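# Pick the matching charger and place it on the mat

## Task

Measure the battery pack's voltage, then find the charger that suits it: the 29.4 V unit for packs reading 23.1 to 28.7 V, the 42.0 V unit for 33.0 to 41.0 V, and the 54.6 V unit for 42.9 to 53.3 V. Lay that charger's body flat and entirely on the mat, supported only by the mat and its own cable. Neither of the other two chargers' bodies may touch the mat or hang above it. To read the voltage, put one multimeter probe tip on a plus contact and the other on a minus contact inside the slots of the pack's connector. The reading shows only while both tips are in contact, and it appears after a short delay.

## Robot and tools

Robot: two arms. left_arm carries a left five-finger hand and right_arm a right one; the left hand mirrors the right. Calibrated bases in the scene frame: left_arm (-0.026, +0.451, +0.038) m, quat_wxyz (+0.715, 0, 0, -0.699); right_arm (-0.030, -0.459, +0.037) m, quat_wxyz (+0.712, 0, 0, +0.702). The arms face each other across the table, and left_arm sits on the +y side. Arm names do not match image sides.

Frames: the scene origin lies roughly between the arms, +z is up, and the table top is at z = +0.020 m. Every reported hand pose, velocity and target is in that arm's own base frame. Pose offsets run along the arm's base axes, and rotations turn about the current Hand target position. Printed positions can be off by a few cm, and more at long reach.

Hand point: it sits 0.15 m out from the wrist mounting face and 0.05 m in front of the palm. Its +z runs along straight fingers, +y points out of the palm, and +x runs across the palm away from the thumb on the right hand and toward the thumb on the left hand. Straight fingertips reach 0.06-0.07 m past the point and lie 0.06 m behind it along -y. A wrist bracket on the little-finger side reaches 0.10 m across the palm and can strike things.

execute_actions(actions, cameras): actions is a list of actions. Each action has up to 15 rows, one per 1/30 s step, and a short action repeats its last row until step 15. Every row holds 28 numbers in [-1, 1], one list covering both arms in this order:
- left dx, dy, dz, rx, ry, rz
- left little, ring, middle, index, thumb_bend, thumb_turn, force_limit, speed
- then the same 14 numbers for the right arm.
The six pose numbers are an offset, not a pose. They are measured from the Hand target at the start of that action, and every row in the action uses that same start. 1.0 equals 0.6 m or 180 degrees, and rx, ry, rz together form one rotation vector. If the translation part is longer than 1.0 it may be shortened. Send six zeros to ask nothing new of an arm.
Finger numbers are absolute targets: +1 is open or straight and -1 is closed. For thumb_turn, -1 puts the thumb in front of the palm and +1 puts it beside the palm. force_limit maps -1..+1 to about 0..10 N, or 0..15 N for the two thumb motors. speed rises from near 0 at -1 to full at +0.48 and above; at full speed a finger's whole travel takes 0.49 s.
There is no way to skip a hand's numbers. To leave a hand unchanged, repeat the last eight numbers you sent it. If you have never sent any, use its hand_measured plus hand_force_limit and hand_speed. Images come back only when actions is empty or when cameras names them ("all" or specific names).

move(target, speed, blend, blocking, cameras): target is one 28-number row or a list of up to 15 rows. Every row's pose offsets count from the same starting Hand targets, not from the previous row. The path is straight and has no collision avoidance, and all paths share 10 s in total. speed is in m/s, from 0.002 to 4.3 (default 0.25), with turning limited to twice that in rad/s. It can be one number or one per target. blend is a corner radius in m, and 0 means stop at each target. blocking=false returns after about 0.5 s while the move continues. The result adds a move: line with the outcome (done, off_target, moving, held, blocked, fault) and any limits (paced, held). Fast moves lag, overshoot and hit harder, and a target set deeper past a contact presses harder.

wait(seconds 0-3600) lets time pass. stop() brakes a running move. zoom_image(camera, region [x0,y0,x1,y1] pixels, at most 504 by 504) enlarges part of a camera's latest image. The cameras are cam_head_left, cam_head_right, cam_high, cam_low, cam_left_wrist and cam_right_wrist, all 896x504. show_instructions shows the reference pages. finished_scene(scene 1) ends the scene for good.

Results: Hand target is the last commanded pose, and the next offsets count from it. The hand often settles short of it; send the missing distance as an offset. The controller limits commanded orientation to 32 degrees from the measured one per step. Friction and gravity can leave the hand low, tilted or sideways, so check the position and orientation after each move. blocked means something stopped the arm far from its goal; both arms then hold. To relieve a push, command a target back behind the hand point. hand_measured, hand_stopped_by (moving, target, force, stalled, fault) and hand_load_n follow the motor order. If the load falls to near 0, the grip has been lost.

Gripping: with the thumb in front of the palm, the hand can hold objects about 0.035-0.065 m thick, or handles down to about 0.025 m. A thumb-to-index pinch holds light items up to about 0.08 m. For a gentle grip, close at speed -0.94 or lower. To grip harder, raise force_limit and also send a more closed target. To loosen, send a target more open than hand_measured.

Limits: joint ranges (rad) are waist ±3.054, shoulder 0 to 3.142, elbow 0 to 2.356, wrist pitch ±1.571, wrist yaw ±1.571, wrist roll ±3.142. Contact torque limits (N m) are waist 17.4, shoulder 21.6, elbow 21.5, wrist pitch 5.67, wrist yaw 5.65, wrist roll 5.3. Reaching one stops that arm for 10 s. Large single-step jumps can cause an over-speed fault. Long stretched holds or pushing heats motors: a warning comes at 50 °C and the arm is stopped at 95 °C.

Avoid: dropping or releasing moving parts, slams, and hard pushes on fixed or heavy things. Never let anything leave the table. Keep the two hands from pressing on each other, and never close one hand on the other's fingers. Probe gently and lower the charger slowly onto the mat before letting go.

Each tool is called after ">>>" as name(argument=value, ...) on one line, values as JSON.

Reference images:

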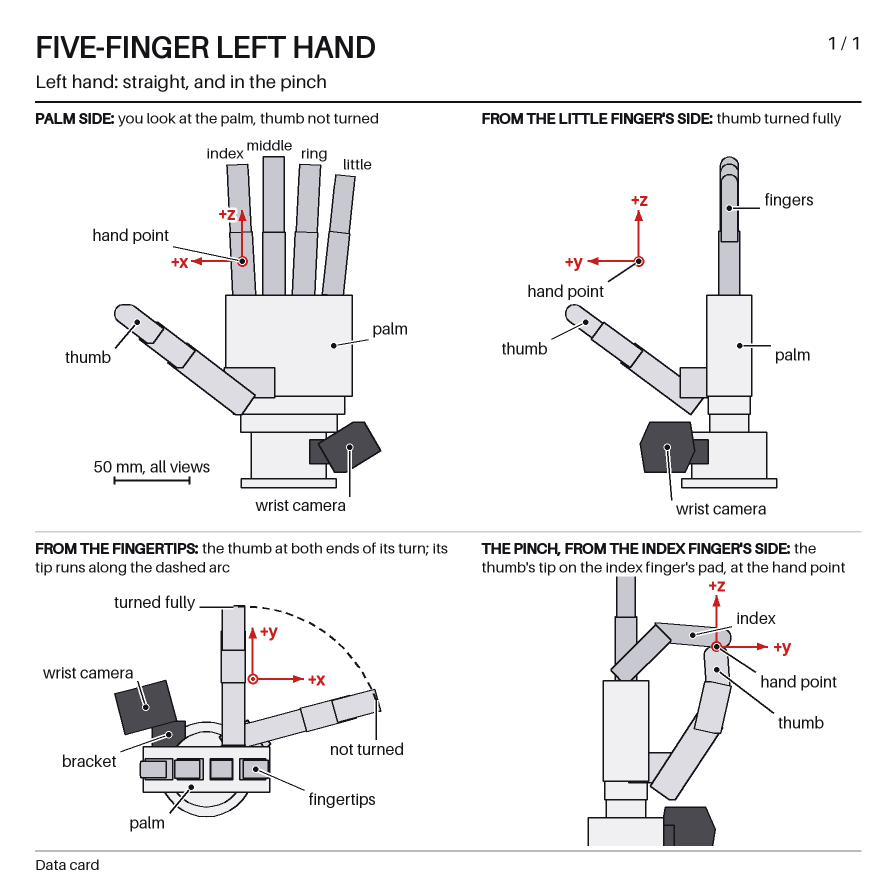

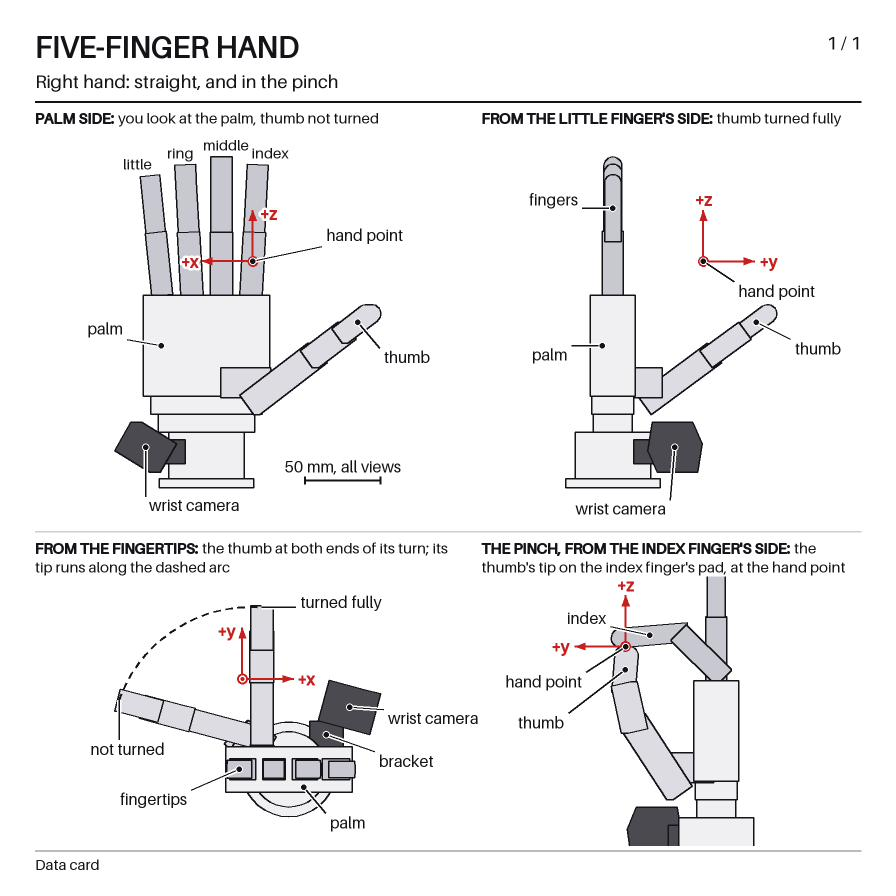

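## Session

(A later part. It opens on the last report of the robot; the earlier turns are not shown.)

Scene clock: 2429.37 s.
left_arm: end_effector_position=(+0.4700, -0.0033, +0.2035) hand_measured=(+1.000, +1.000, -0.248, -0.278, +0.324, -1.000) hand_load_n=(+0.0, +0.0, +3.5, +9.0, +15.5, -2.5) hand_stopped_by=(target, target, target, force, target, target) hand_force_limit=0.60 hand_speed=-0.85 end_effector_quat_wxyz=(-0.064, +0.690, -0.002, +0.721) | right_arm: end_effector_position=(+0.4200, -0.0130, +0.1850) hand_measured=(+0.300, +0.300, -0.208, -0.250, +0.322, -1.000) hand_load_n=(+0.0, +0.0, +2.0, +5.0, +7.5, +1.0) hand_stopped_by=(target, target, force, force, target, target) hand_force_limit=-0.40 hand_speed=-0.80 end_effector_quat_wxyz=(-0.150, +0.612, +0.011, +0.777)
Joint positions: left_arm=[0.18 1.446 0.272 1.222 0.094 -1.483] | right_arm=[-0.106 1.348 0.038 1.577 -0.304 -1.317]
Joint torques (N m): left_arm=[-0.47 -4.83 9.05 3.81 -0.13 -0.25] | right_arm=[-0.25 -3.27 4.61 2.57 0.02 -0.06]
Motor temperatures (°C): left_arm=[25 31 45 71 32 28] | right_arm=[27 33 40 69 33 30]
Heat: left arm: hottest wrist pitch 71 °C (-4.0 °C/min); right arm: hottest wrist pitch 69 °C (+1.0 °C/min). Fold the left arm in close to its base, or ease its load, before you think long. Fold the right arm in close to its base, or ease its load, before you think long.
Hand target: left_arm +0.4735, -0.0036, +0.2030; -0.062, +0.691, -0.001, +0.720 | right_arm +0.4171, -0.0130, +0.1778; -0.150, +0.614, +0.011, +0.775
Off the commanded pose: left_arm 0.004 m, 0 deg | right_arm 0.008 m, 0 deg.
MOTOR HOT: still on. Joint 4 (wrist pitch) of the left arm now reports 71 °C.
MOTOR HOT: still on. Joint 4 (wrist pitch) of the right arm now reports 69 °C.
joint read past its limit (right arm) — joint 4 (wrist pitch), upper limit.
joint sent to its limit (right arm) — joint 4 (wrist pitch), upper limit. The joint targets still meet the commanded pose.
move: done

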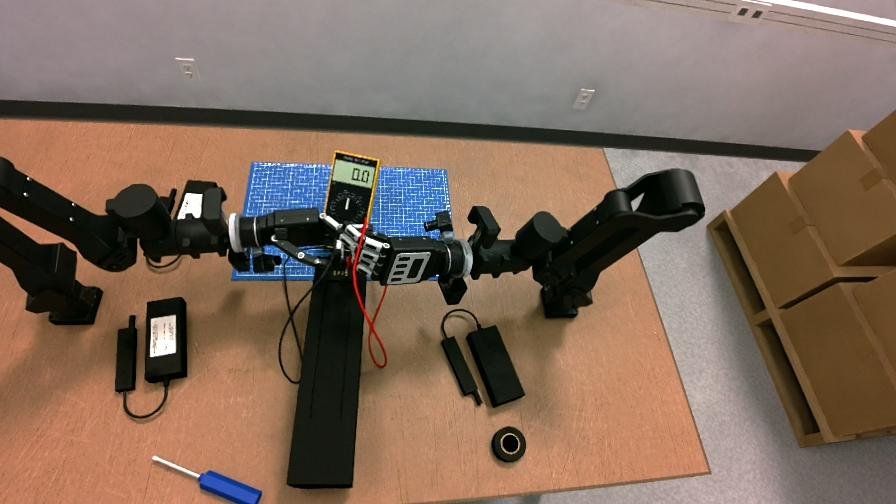

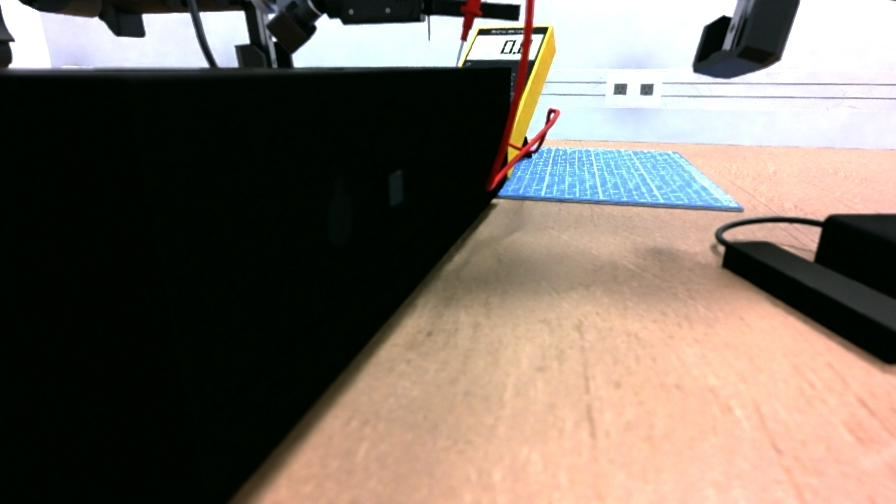

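>>> execute_actions(actions=[], cameras=["cam_high","cam_head_right","cam_head_left"])

>>> zoom_image(camera="cam_high", region=[420, 175, 460, 205])

>>> zoom_image(camera="cam_head_right", region=[325, 240, 370, 285])

Scene clock: 2442.43 s.
left_arm: end_effector_position=(+0.4700, -0.0033, +0.2034) hand_measured=(+1.000, +1.000, -0.248, -0.278, +0.324, -1.000) hand_load_n=(+0.0, +0.0, +3.0, +9.0, +15.5, -2.5) hand_stopped_by=(target, target, target, force, target, target) hand_force_limit=0.60 hand_speed=-0.85 end_effector_quat_wxyz=(-0.064, +0.690, -0.002, +0.721) | right_arm: end_effector_position=(+0.4200, -0.0130, +0.1850) hand_measured=(+0.300, +0.300, -0.208, -0.250, +0.322, -1.000) hand_load_n=(+0.0, +0.0, +2.5, +5.0, +7.5, +1.0) hand_stopped_by=(target, target, force, force, target, target) hand_force_limit=-0.40 hand_speed=-0.80 end_effector_quat_wxyz=(-0.150, +0.612, +0.011, +0.777)
Joint positions: left_arm=[0.18 1.447 0.272 1.222 0.094 -1.483] | right_arm=[-0.106 1.348 0.038 1.577 -0.304 -1.317]
Joint velocities: within noise
Joint torques (N m): left_arm=[-0.43 -4.96 8.94 3.75 -0.11 -0.24] | right_arm=[-0.29 -3.32 4.65 2.55 0.01 -0.04]
Motor temperatures (°C): left_arm=[25 31 46 70 32 28] | right_arm=[27 33 40 70 33 30]
Heat: left arm: hottest wrist pitch 70 °C (-6.1 °C/min); right arm: hottest wrist pitch 70 °C (+2.0 °C/min). Fold the left arm in close to its base, or ease its load, before you think long. Fold the right arm in close to its base, or ease its load, before you think long.
Hand target: left_arm +0.4735, -0.0036, +0.2029; -0.062, +0.691, -0.001, +0.720 | right_arm +0.4171, -0.0130, +0.1778; -0.150, +0.614, +0.011, +0.775
Off the commanded pose: left_arm 0.004 m, 0 deg | right_arm 0.008 m, 0 deg.
MOTOR HOT: still on. Joint 4 (wrist pitch) of the left arm now reports 70 °C.
MOTOR HOT: still on. Joint 4 (wrist pitch) of the right arm now reports 70 °C.
joint read past its limit (right arm) — joint 4 (wrist pitch), upper limit.
Images, in order (width x height): cam_head_left 896x504, cam_head_right 896x504, cam_high 896x504.

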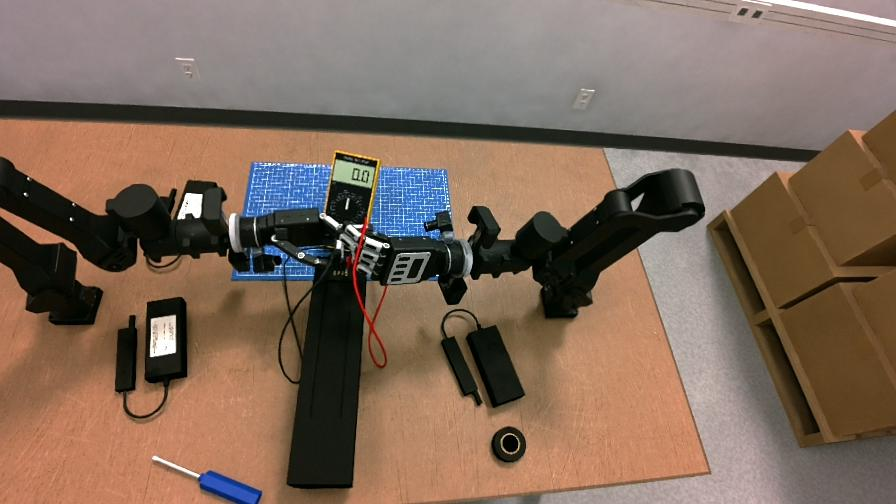

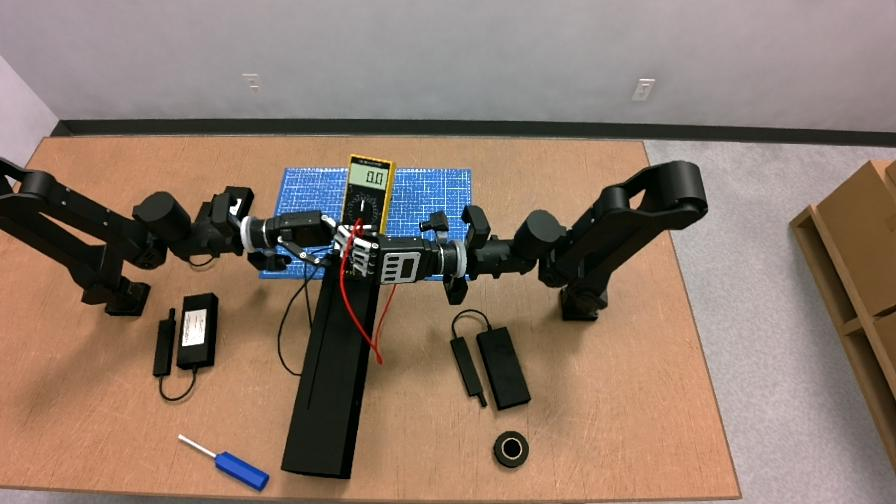

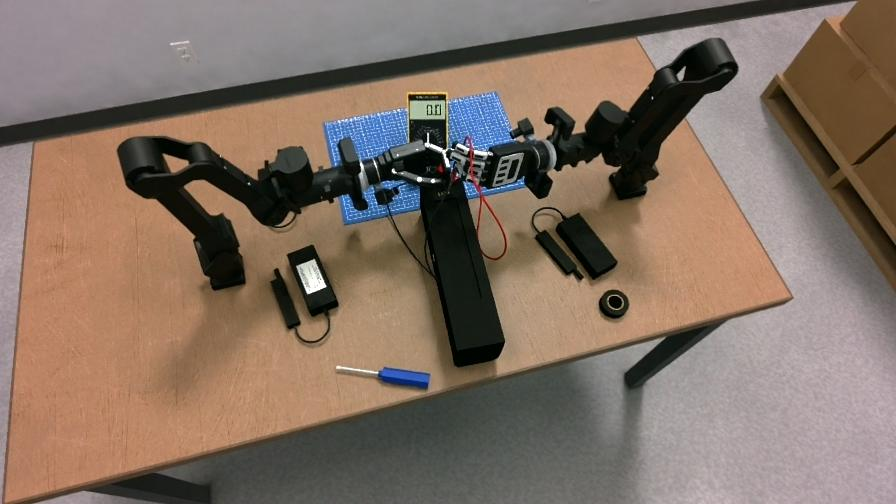

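Scaled by 12.600 from the camera's image (finer frame: 1280x720).

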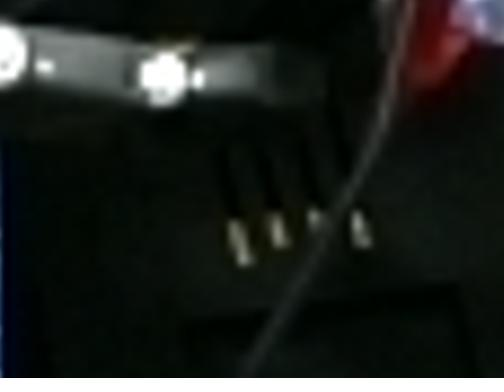

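Scaled by 11.200 from the camera's image (finer frame: 1280x720).

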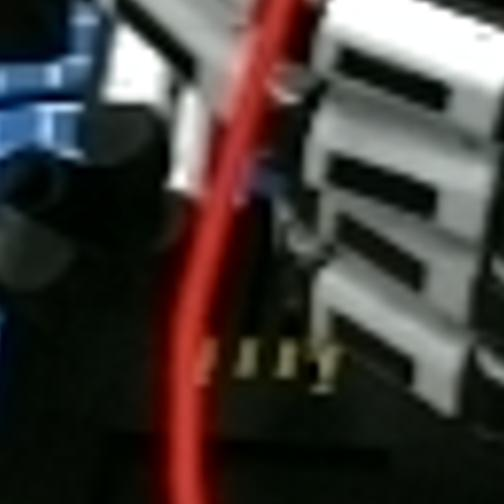

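>>> move(target=[0, 0, -0.0167, 0, 0, 0, 1, 1, -0.25, -0.28, 0.32, -1, 0.6, -0.85, 0, 0, 0, 0, 0, 0, 0.3, 0.3, -0.4, -0.4, 0.32, -1, -0.4, -0.8], speed=0.03, cameras=["cam_head_left","cam_low"])

>>> zoom_image(camera="cam_low", region=[390, 10, 490, 80])

>>> zoom_image(camera="cam_head_left", region=[325, 250, 355, 280])

Scene clock: 2462.67 s.
left_arm: end_effector_position=(+0.4729, -0.0028, +0.2003) hand_measured=(+1.000, +1.000, -0.248, -0.278, +0.324, -1.000) hand_load_n=(+0.0, -0.5, +3.0, +9.0, +16.0, -2.5) hand_stopped_by=(target, target, target, force, target, target) hand_force_limit=0.60 hand_speed=-0.85 end_effector_quat_wxyz=(-0.065, +0.686, -0.003, +0.725) | right_arm: end_effector_position=(+0.4200, -0.0130, +0.1850) hand_measured=(+0.300, +0.300, -0.208, -0.250, +0.322, -1.000) hand_load_n=(+0.0, +0.0, +2.5, +5.5, +7.5, +1.0) hand_stopped_by=(target, target, force, force, target, target) hand_force_limit=-0.40 hand_speed=-0.80 end_effector_quat_wxyz=(-0.150, +0.612, +0.011, +0.777)
Joint positions: left_arm=[0.18 1.509 0.272 1.297 0.094 -1.483] | right_arm=[-0.106 1.348 0.038 1.577 -0.304 -1.317]
Joint torques (N m): left_arm=[-0.37 -5.2 6.46 4 -0.09 -0.22] | right_arm=[-0.23 -3.29 4.6 2.55 0.01 -0.04]
Motor temperatures (°C): left_arm=[25 31 46 70 32 28] | right_arm=[27 33 39 70 33 30]
Heat: left arm: hottest wrist pitch 70 °C (+1.0 °C/min); right arm: hottest wrist pitch 70 °C (+1.0 °C/min). Fold the left arm in close to its base, or ease its load, before you think long. Fold the right arm in close to its base, or ease its load, before you think long.
Hand target: left_arm +0.4735, -0.0036, +0.1928; -0.062, +0.691, -0.001, +0.720 | right_arm +0.4171, -0.0130, +0.1778; -0.150, +0.614, +0.011, +0.775
Off the commanded pose: left_arm 0.007 m, 1 deg | right_arm 0.008 m, 0 deg.
MOTOR HOT: still on. Joint 4 (wrist pitch) of the left arm now reports 70 °C.
MOTOR HOT: still on. Joint 4 (wrist pitch) of the right arm now reports 70 °C.
joint read past its limit (right arm) — joint 4 (wrist pitch), upper limit.
joint sent to its limit (right arm) — joint 4 (wrist pitch), upper limit. The joint targets still meet the commanded pose.
move: done

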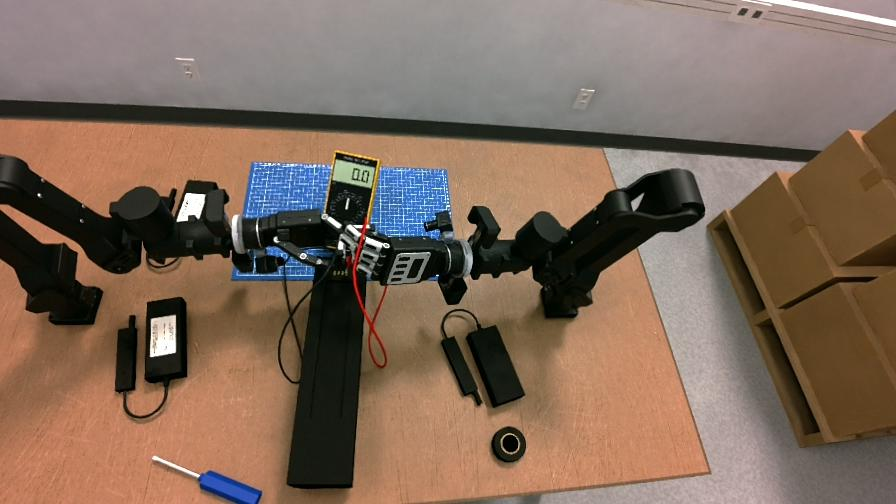

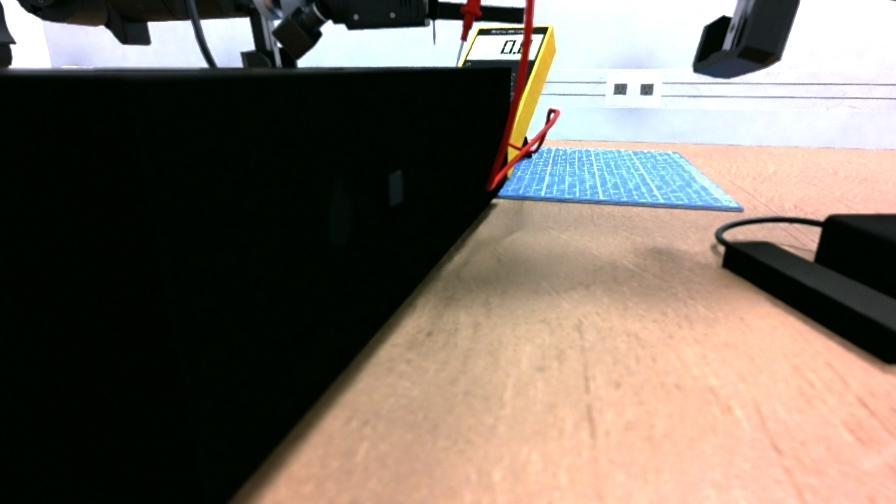

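Scaled by 5.040 from the camera's image (finer frame: 1280x720).

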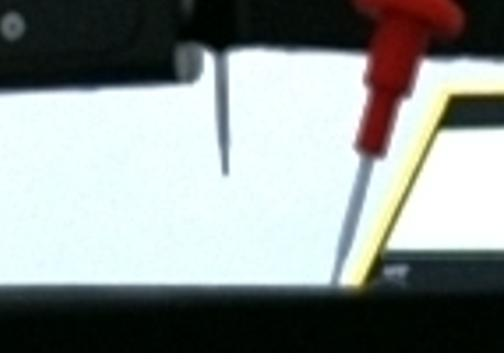

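Scaled by 16.800 from the camera's image (finer frame: 1280x720).

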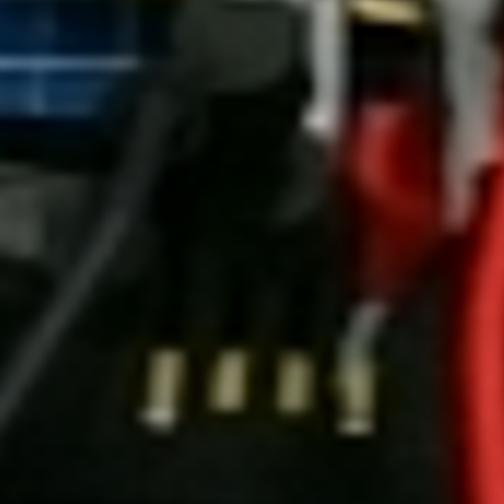

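>>> move(target=[-0.007, 0, -0.0083, 0, 0, 0, 1, 1, -0.25, -0.28, 0.32, -1, 0.6, -0.85, 0, 0, 0, 0, 0, 0, 0.3, 0.3, -0.4, -0.4, 0.32, -1, -0.4, -0.8], speed=0.03, cameras=["cam_head_left","cam_low"])

>>> zoom_image(camera="cam_low", region=[390, 10, 490, 80])

>>> zoom_image(camera="cam_head_left", region=[325, 250, 355, 280])

Scene clock: 2469.47 s.
left_arm: end_effector_position=(+0.4702, -0.0033, +0.1986) hand_measured=(+1.000, +1.000, -0.248, -0.278, +0.324, -1.000) hand_load_n=(+0.0, +0.0, +3.5, +9.0, +15.5, -2.5) hand_stopped_by=(target, target, target, force, target, target) hand_force_limit=0.60 hand_speed=-0.85 end_effector_quat_wxyz=(-0.065, +0.683, -0.003, +0.728) | right_arm: end_effector_position=(+0.4200, -0.0130, +0.1850) hand_measured=(+0.300, +0.300, -0.208, -0.250, +0.322, -1.000) hand_load_n=(+0.0, +0.0, +2.0, +5.5, +7.5, +1.0) hand_stopped_by=(target, target, force, force, target, target) hand_force_limit=-0.40 hand_speed=-0.80 end_effector_quat_wxyz=(-0.150, +0.612, +0.011, +0.777)
Joint positions: left_arm=[0.18 1.526 0.257 1.338 0.094 -1.483] | right_arm=[-0.106 1.348 0.038 1.577 -0.304 -1.317]
Joint torques (N m): left_arm=[0.07 -4.99 5.46 3.97 -0.04 -0.25] | right_arm=[-0.22 -3.32 4.62 2.56 0 -0.05]
Motor temperatures (°C): left_arm=[25 32 46 75 32 28] | right_arm=[27 33 39 70 33 30]
Heat: left arm: hottest wrist pitch 75 °C (+5.0 °C/min); right arm: hottest wrist pitch 70 °C (+1.0 °C/min). Heating fast: the left arm's wrist pitch motor: a push or a pull is the cause, and it goes on while you think. Ease it with your next call, before anything else. Fold the right arm in close to its base, or ease its load, before you think long.
Hand target: left_arm +0.4693, -0.0036, +0.1878; -0.062, +0.691, -0.001, +0.720 | right_arm +0.4171, -0.0130, +0.1778; -0.150, +0.614, +0.011, +0.775
Off the commanded pose: left_arm 0.011 m, 1 deg | right_arm 0.008 m, 0 deg.
MOTOR HOT: still on. Joint 4 (wrist pitch) of the left arm now reports 75 °C.
MOTOR HOT: still on. Joint 4 (wrist pitch) of the right arm now reports 70 °C.
joint read past its limit (right arm) — joint 4 (wrist pitch), upper limit.
joint sent to its limit (right arm) — joint 4 (wrist pitch), upper limit. The joint targets still meet the commanded pose.
move: off_target (left_arm)

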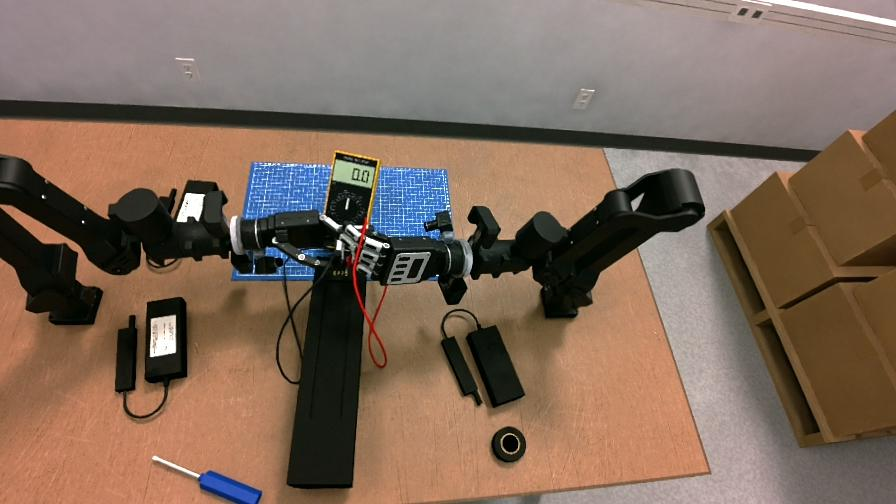

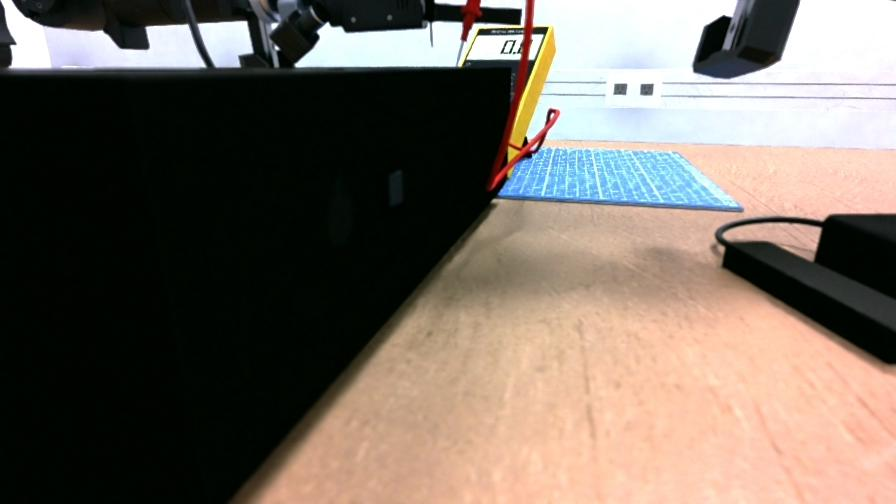

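Scaled by 5.040 from the camera's image (finer frame: 1280x720).

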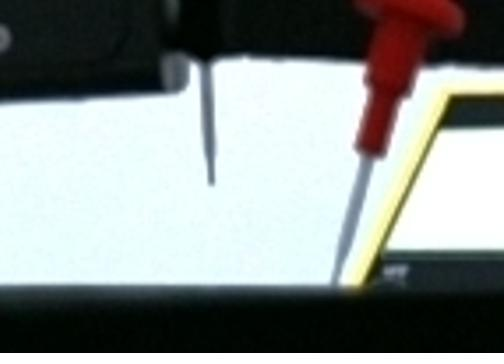

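Scaled by 16.800 from the camera's image (finer frame: 1280x720).

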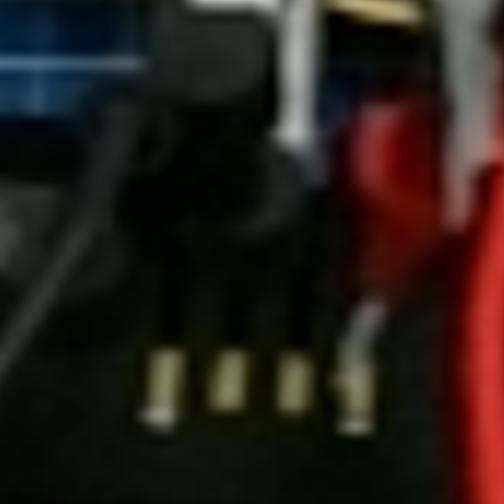

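>>> move(target=[0, 0, -0.0083, 0, 0, 0, 1, 1, -0.25, -0.28, 0.32, -1, 0.6, -0.85, 0, 0, 0, 0, 0, 0, 0.3, 0.3, -0.4, -0.4, 0.32, -1, -0.4, -0.8], speed=0.03, cameras=["cam_head_left","cam_low"])

>>> zoom_image(camera="cam_low", region=[390, 10, 490, 80])

>>> zoom_image(camera="cam_head_left", region=[325, 250, 355, 280])

Scene clock: 2473.77 s.
left_arm: end_effector_position=(+0.4701, -0.0033, +0.1932) hand_measured=(+1.000, +1.000, -0.248, -0.278, +0.324, -1.000) hand_load_n=(+0.0, +0.0, +3.0, +9.0, +15.5, -2.5) hand_stopped_by=(target, target, target, force, target, target) hand_force_limit=0.60 hand_speed=-0.85 end_effector_quat_wxyz=(-0.065, +0.683, -0.003, +0.727) | right_arm: end_effector_position=(+0.4200, -0.0130, +0.1850) hand_measured=(+0.300, +0.300, -0.208, -0.250, +0.322, -1.000) hand_load_n=(+0.0, +0.0, +2.0, +5.5, +7.5, +1.0) hand_stopped_by=(target, target, force, force, target, target) hand_force_limit=-0.40 hand_speed=-0.80 end_effector_quat_wxyz=(-0.150, +0.612, +0.011, +0.777)
Joint positions: left_arm=[0.18 1.562 0.249 1.38 0.094 -1.483] | right_arm=[-0.106 1.348 0.038 1.577 -0.304 -1.317]
Joint torques (N m): left_arm=[-0.14 -5.02 5.27 4.03 -0.02 -0.19] | right_arm=[-0.25 -3.3 4.65 2.54 0 -0.04]
Motor temperatures (°C): left_arm=[25 32 46 76 32 28] | right_arm=[27 33 39 71 33 30]
Heat: left arm: hottest wrist pitch 76 °C (+6.0 °C/min); right arm: hottest wrist pitch 71 °C (+2.0 °C/min). Heating fast: the left arm's wrist pitch motor: a push or a pull is the cause, and it goes on while you think. Ease it with your next call, before anything else. Fold the right arm in close to its base, or ease its load, before you think long.
Hand target: left_arm +0.4693, -0.0036, +0.1828; -0.062, +0.691, -0.001, +0.720 | right_arm +0.4171, -0.0130, +0.1778; -0.150, +0.614, +0.011, +0.775
Off the commanded pose: left_arm 0.010 m, 1 deg | right_arm 0.008 m, 0 deg.
MOTOR HOT: still on. Joint 4 (wrist pitch) of the left arm now reports 76 °C.
MOTOR HOT: still on. Joint 4 (wrist pitch) of the right arm now reports 71 °C.
joint read past its limit (right arm) — joint 4 (wrist pitch), upper limit.
joint sent to its limit (right arm) — joint 4 (wrist pitch), upper limit. The joint targets still meet the commanded pose.
move: off_target (left_arm)

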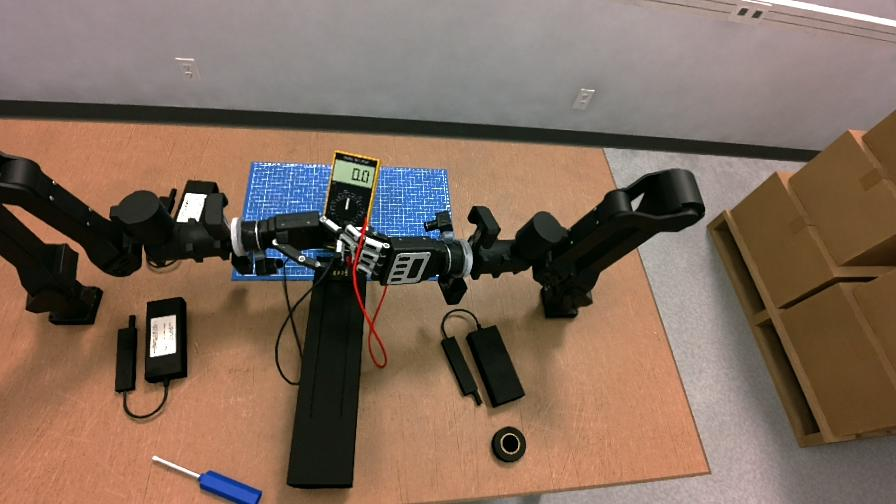

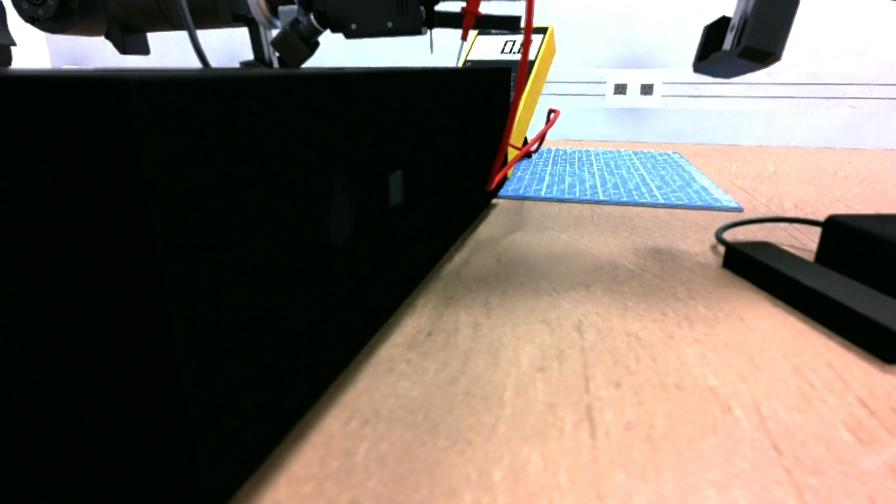

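Scaled by 5.040 from the camera's image (finer frame: 1280x720).

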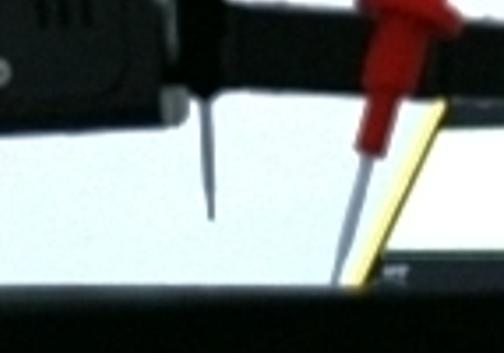

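Scaled by 16.800 from the camera's image (finer frame: 1280x720).

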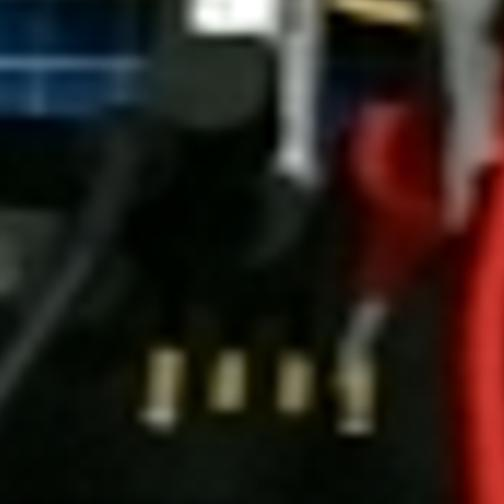

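>>> zoom_image(camera="cam_head_left", region=[295, 205, 365, 285])

Scaled by 6.300 from the camera's image (finer frame: 1280x720).

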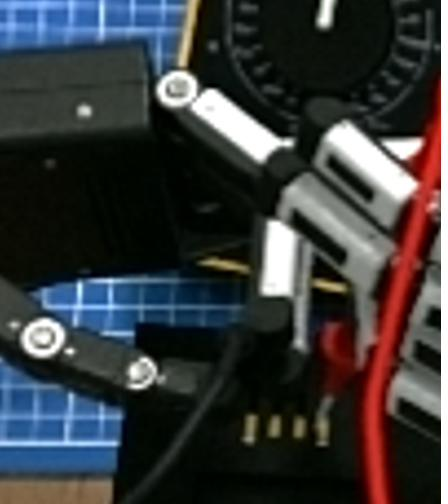

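>>> move(target=[0, 0, -0.01, 0, 0, 0, 1, 1, -0.25, -0.28, 0.32, -1, 0.6, -0.85, 0, 0, 0, 0, 0, 0, 0.3, 0.3, -0.4, -0.4, 0.32, -1, -0.4, -0.8], speed=0.03, cameras=["cam_head_left","cam_low"])

>>> zoom_image(camera="cam_low", region=[390, 10, 490, 80])

>>> zoom_image(camera="cam_head_left", region=[320, 250, 350, 280])

Scene clock: 2497.97 s.
left_arm: end_effector_position=(+0.4702, -0.0033, +0.1870) hand_measured=(+1.000, +1.000, -0.248, -0.278, +0.324, -1.000) hand_load_n=(+0.0, +0.0, +3.0, +9.0, +15.5, -2.5) hand_stopped_by=(target, target, target, force, target, target) hand_force_limit=0.60 hand_speed=-0.85 end_effector_quat_wxyz=(-0.065, +0.683, -0.003, +0.727) | right_arm: end_effector_position=(+0.4200, -0.0130, +0.1850) hand_measured=(+0.300, +0.300, -0.208, -0.250, +0.322, -1.000) hand_load_n=(+0.0, +0.0, +2.0, +5.5, +7.5, +1.0) hand_stopped_by=(target, target, force, force, target, target) hand_force_limit=-0.40 hand_speed=-0.80 end_effector_quat_wxyz=(-0.150, +0.612, +0.011, +0.777)
Joint positions: left_arm=[0.18 1.606 0.241 1.432 0.094 -1.483] | right_arm=[-0.106 1.348 0.038 1.577 -0.304 -1.317]
Joint torques (N m): left_arm=[0.05 -5.1 5.14 3.99 -0.03 -0.22] | right_arm=[-0.23 -3.32 4.63 2.56 0.01 -0.05]
Motor temperatures (°C): left_arm=[25 31 44 75 32 28] | right_arm=[27 33 39 71 33 30]
Heat: left arm: hottest wrist pitch 75 °C (+5.0 °C/min); right arm: hottest wrist pitch 71 °C (+1.0 °C/min). Fold the left arm in close to its base, or ease its load, before you think long. Fold the right arm in close to its base, or ease its load, before you think long.
Hand target: left_arm +0.4693, -0.0036, +0.1768; -0.062, +0.691, -0.001, +0.720 | right_arm +0.4171, -0.0130, +0.1778; -0.150, +0.614, +0.011, +0.775
Off the commanded pose: left_arm 0.010 m, 1 deg | right_arm 0.008 m, 0 deg.
MOTOR HOT: still on. Joint 4 (wrist pitch) of the left arm now reports 75 °C.
MOTOR HOT: still on. Joint 4 (wrist pitch) of the right arm now reports 71 °C.
joint read past its limit (right arm) — joint 4 (wrist pitch), upper limit.
joint sent to its limit (right arm) — joint 4 (wrist pitch), upper limit. The joint targets still meet the commanded pose.
move: off_target (left_arm)

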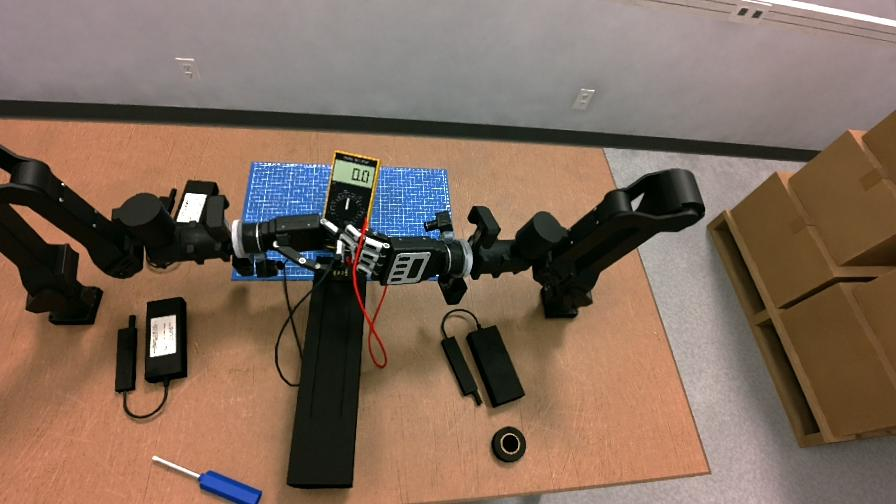

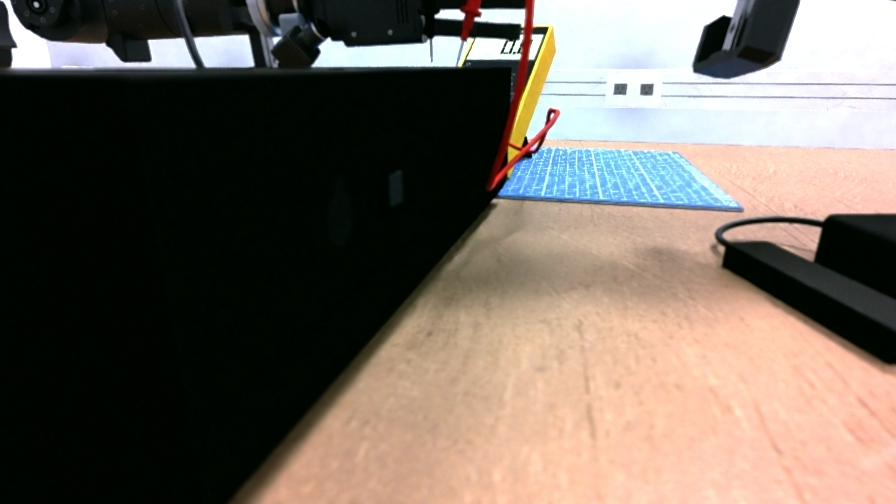

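Scaled by 5.040 from the camera's image (finer frame: 1280x720).

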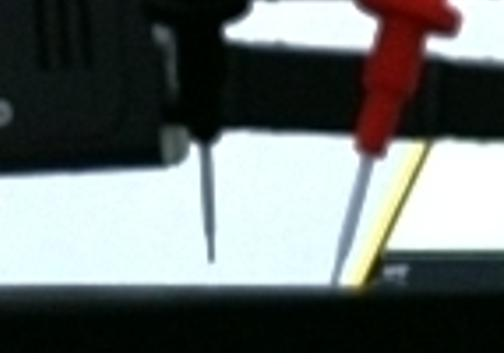

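Scaled by 16.800 from the camera's image (finer frame: 1280x720).

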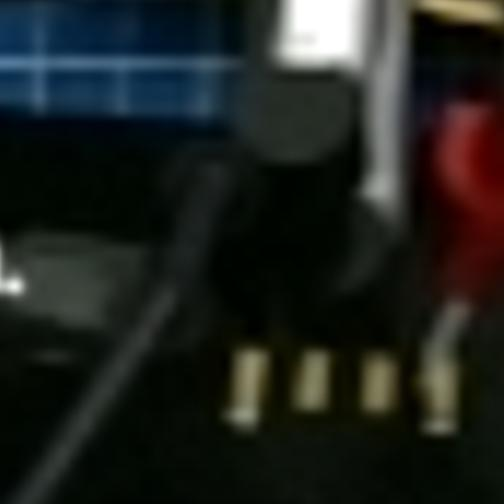

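>>> execute_actions(actions=[], cameras=["cam_high","cam_head_right"])

>>> zoom_image(camera="cam_high", region=[420, 175, 460, 205])

>>> zoom_image(camera="cam_head_right", region=[330, 250, 360, 280])

Scene clock: 2503.53 s.
left_arm: end_effector_position=(+0.4702, -0.0033, +0.1871) hand_measured=(+1.000, +1.000, -0.248, -0.278, +0.324, -1.000) hand_load_n=(+0.0, +0.0, +3.0, +9.0, +15.5, -2.5) hand_stopped_by=(target, target, target, force, target, target) hand_force_limit=0.60 hand_speed=-0.85 end_effector_quat_wxyz=(-0.065, +0.683, -0.003, +0.727) | right_arm: end_effector_position=(+0.4200, -0.0130, +0.1850) hand_measured=(+0.300, +0.300, -0.208, -0.250, +0.322, -1.000) hand_load_n=(+0.0, +0.0, +2.5, +5.5, +7.5, +1.0) hand_stopped_by=(target, target, force, force, target, target) hand_force_limit=-0.40 hand_speed=-0.80 end_effector_quat_wxyz=(-0.150, +0.612, +0.011, +0.777)
Joint positions: left_arm=[0.18 1.606 0.241 1.432 0.094 -1.483] | right_arm=[-0.106 1.348 0.038 1.577 -0.304 -1.317]
Joint velocities: within noise
Joint torques (N m): left_arm=[-0.1 -5.15 4.93 3.99 0.03 -0.26] | right_arm=[-0.23 -3.35 4.63 2.54 0.01 -0.05]
Motor temperatures (°C): left_arm=[25 31 44 79 32 28] | right_arm=[27 33 39 71 33 30]
Heat: left arm: hottest wrist pitch 79 °C (+9.1 °C/min); right arm: hottest wrist pitch 71 °C (+1.0 °C/min). Fold the left arm in close to its base, or ease its load, before you think long. Fold the right arm in close to its base, or ease its load, before you think long.
Hand target: left_arm +0.4693, -0.0036, +0.1768; -0.062, +0.691, -0.001, +0.720 | right_arm +0.4171, -0.0130, +0.1778; -0.150, +0.614, +0.011, +0.775
Off the commanded pose: left_arm 0.010 m, 1 deg | right_arm 0.008 m, 0 deg.
MOTOR HOT: still on. Joint 4 (wrist pitch) of the left arm now reports 79 °C.
MOTOR HOT: still on. Joint 4 (wrist pitch) of the right arm now reports 71 °C.
joint read past its limit (right arm) — joint 4 (wrist pitch), upper limit.
Images, in order (width x height): cam_head_right 896x504, cam_high 896x504.

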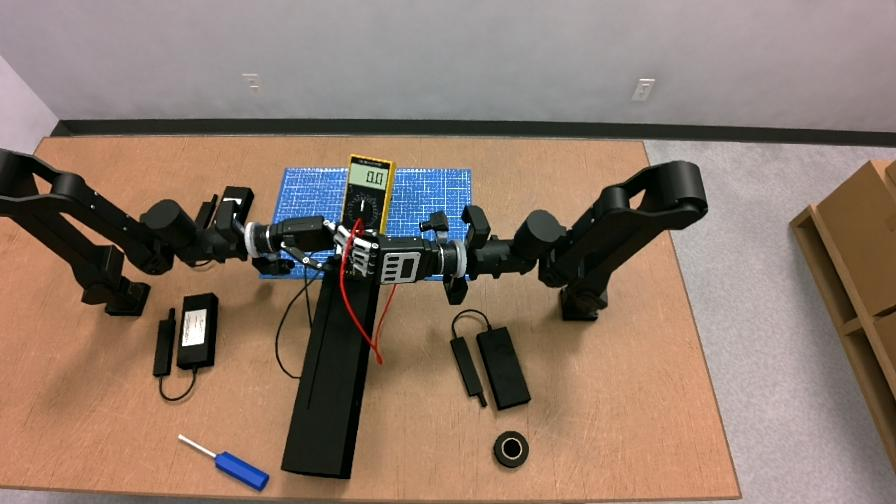

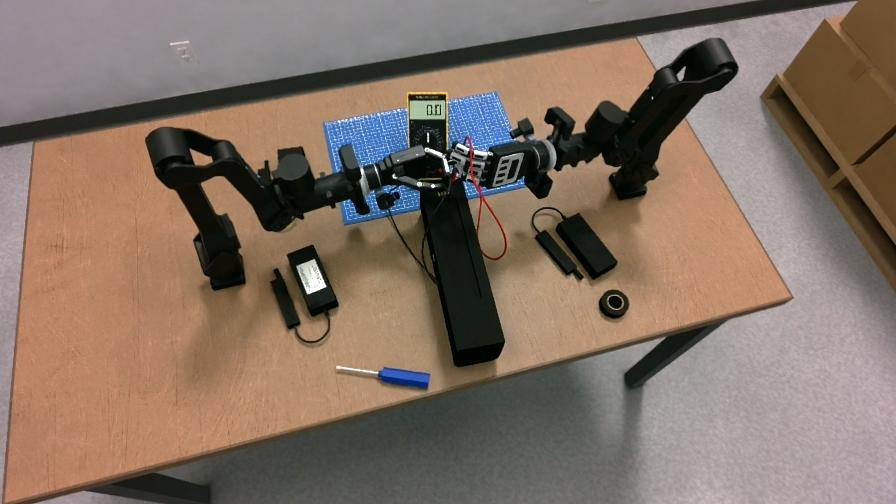

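Scaled by 12.600 from the camera's image (finer frame: 1280x720).

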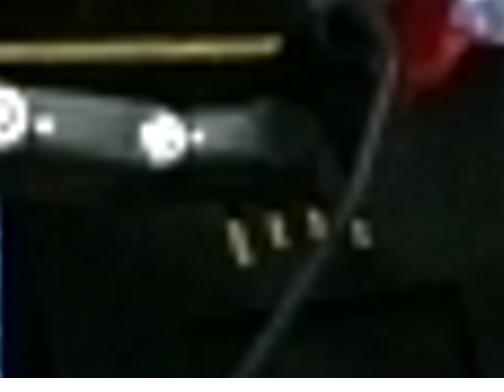

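Scaled by 16.800 from the camera's image (finer frame: 1280x720).

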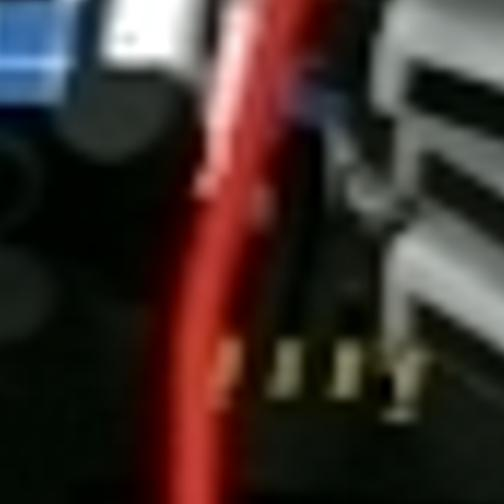

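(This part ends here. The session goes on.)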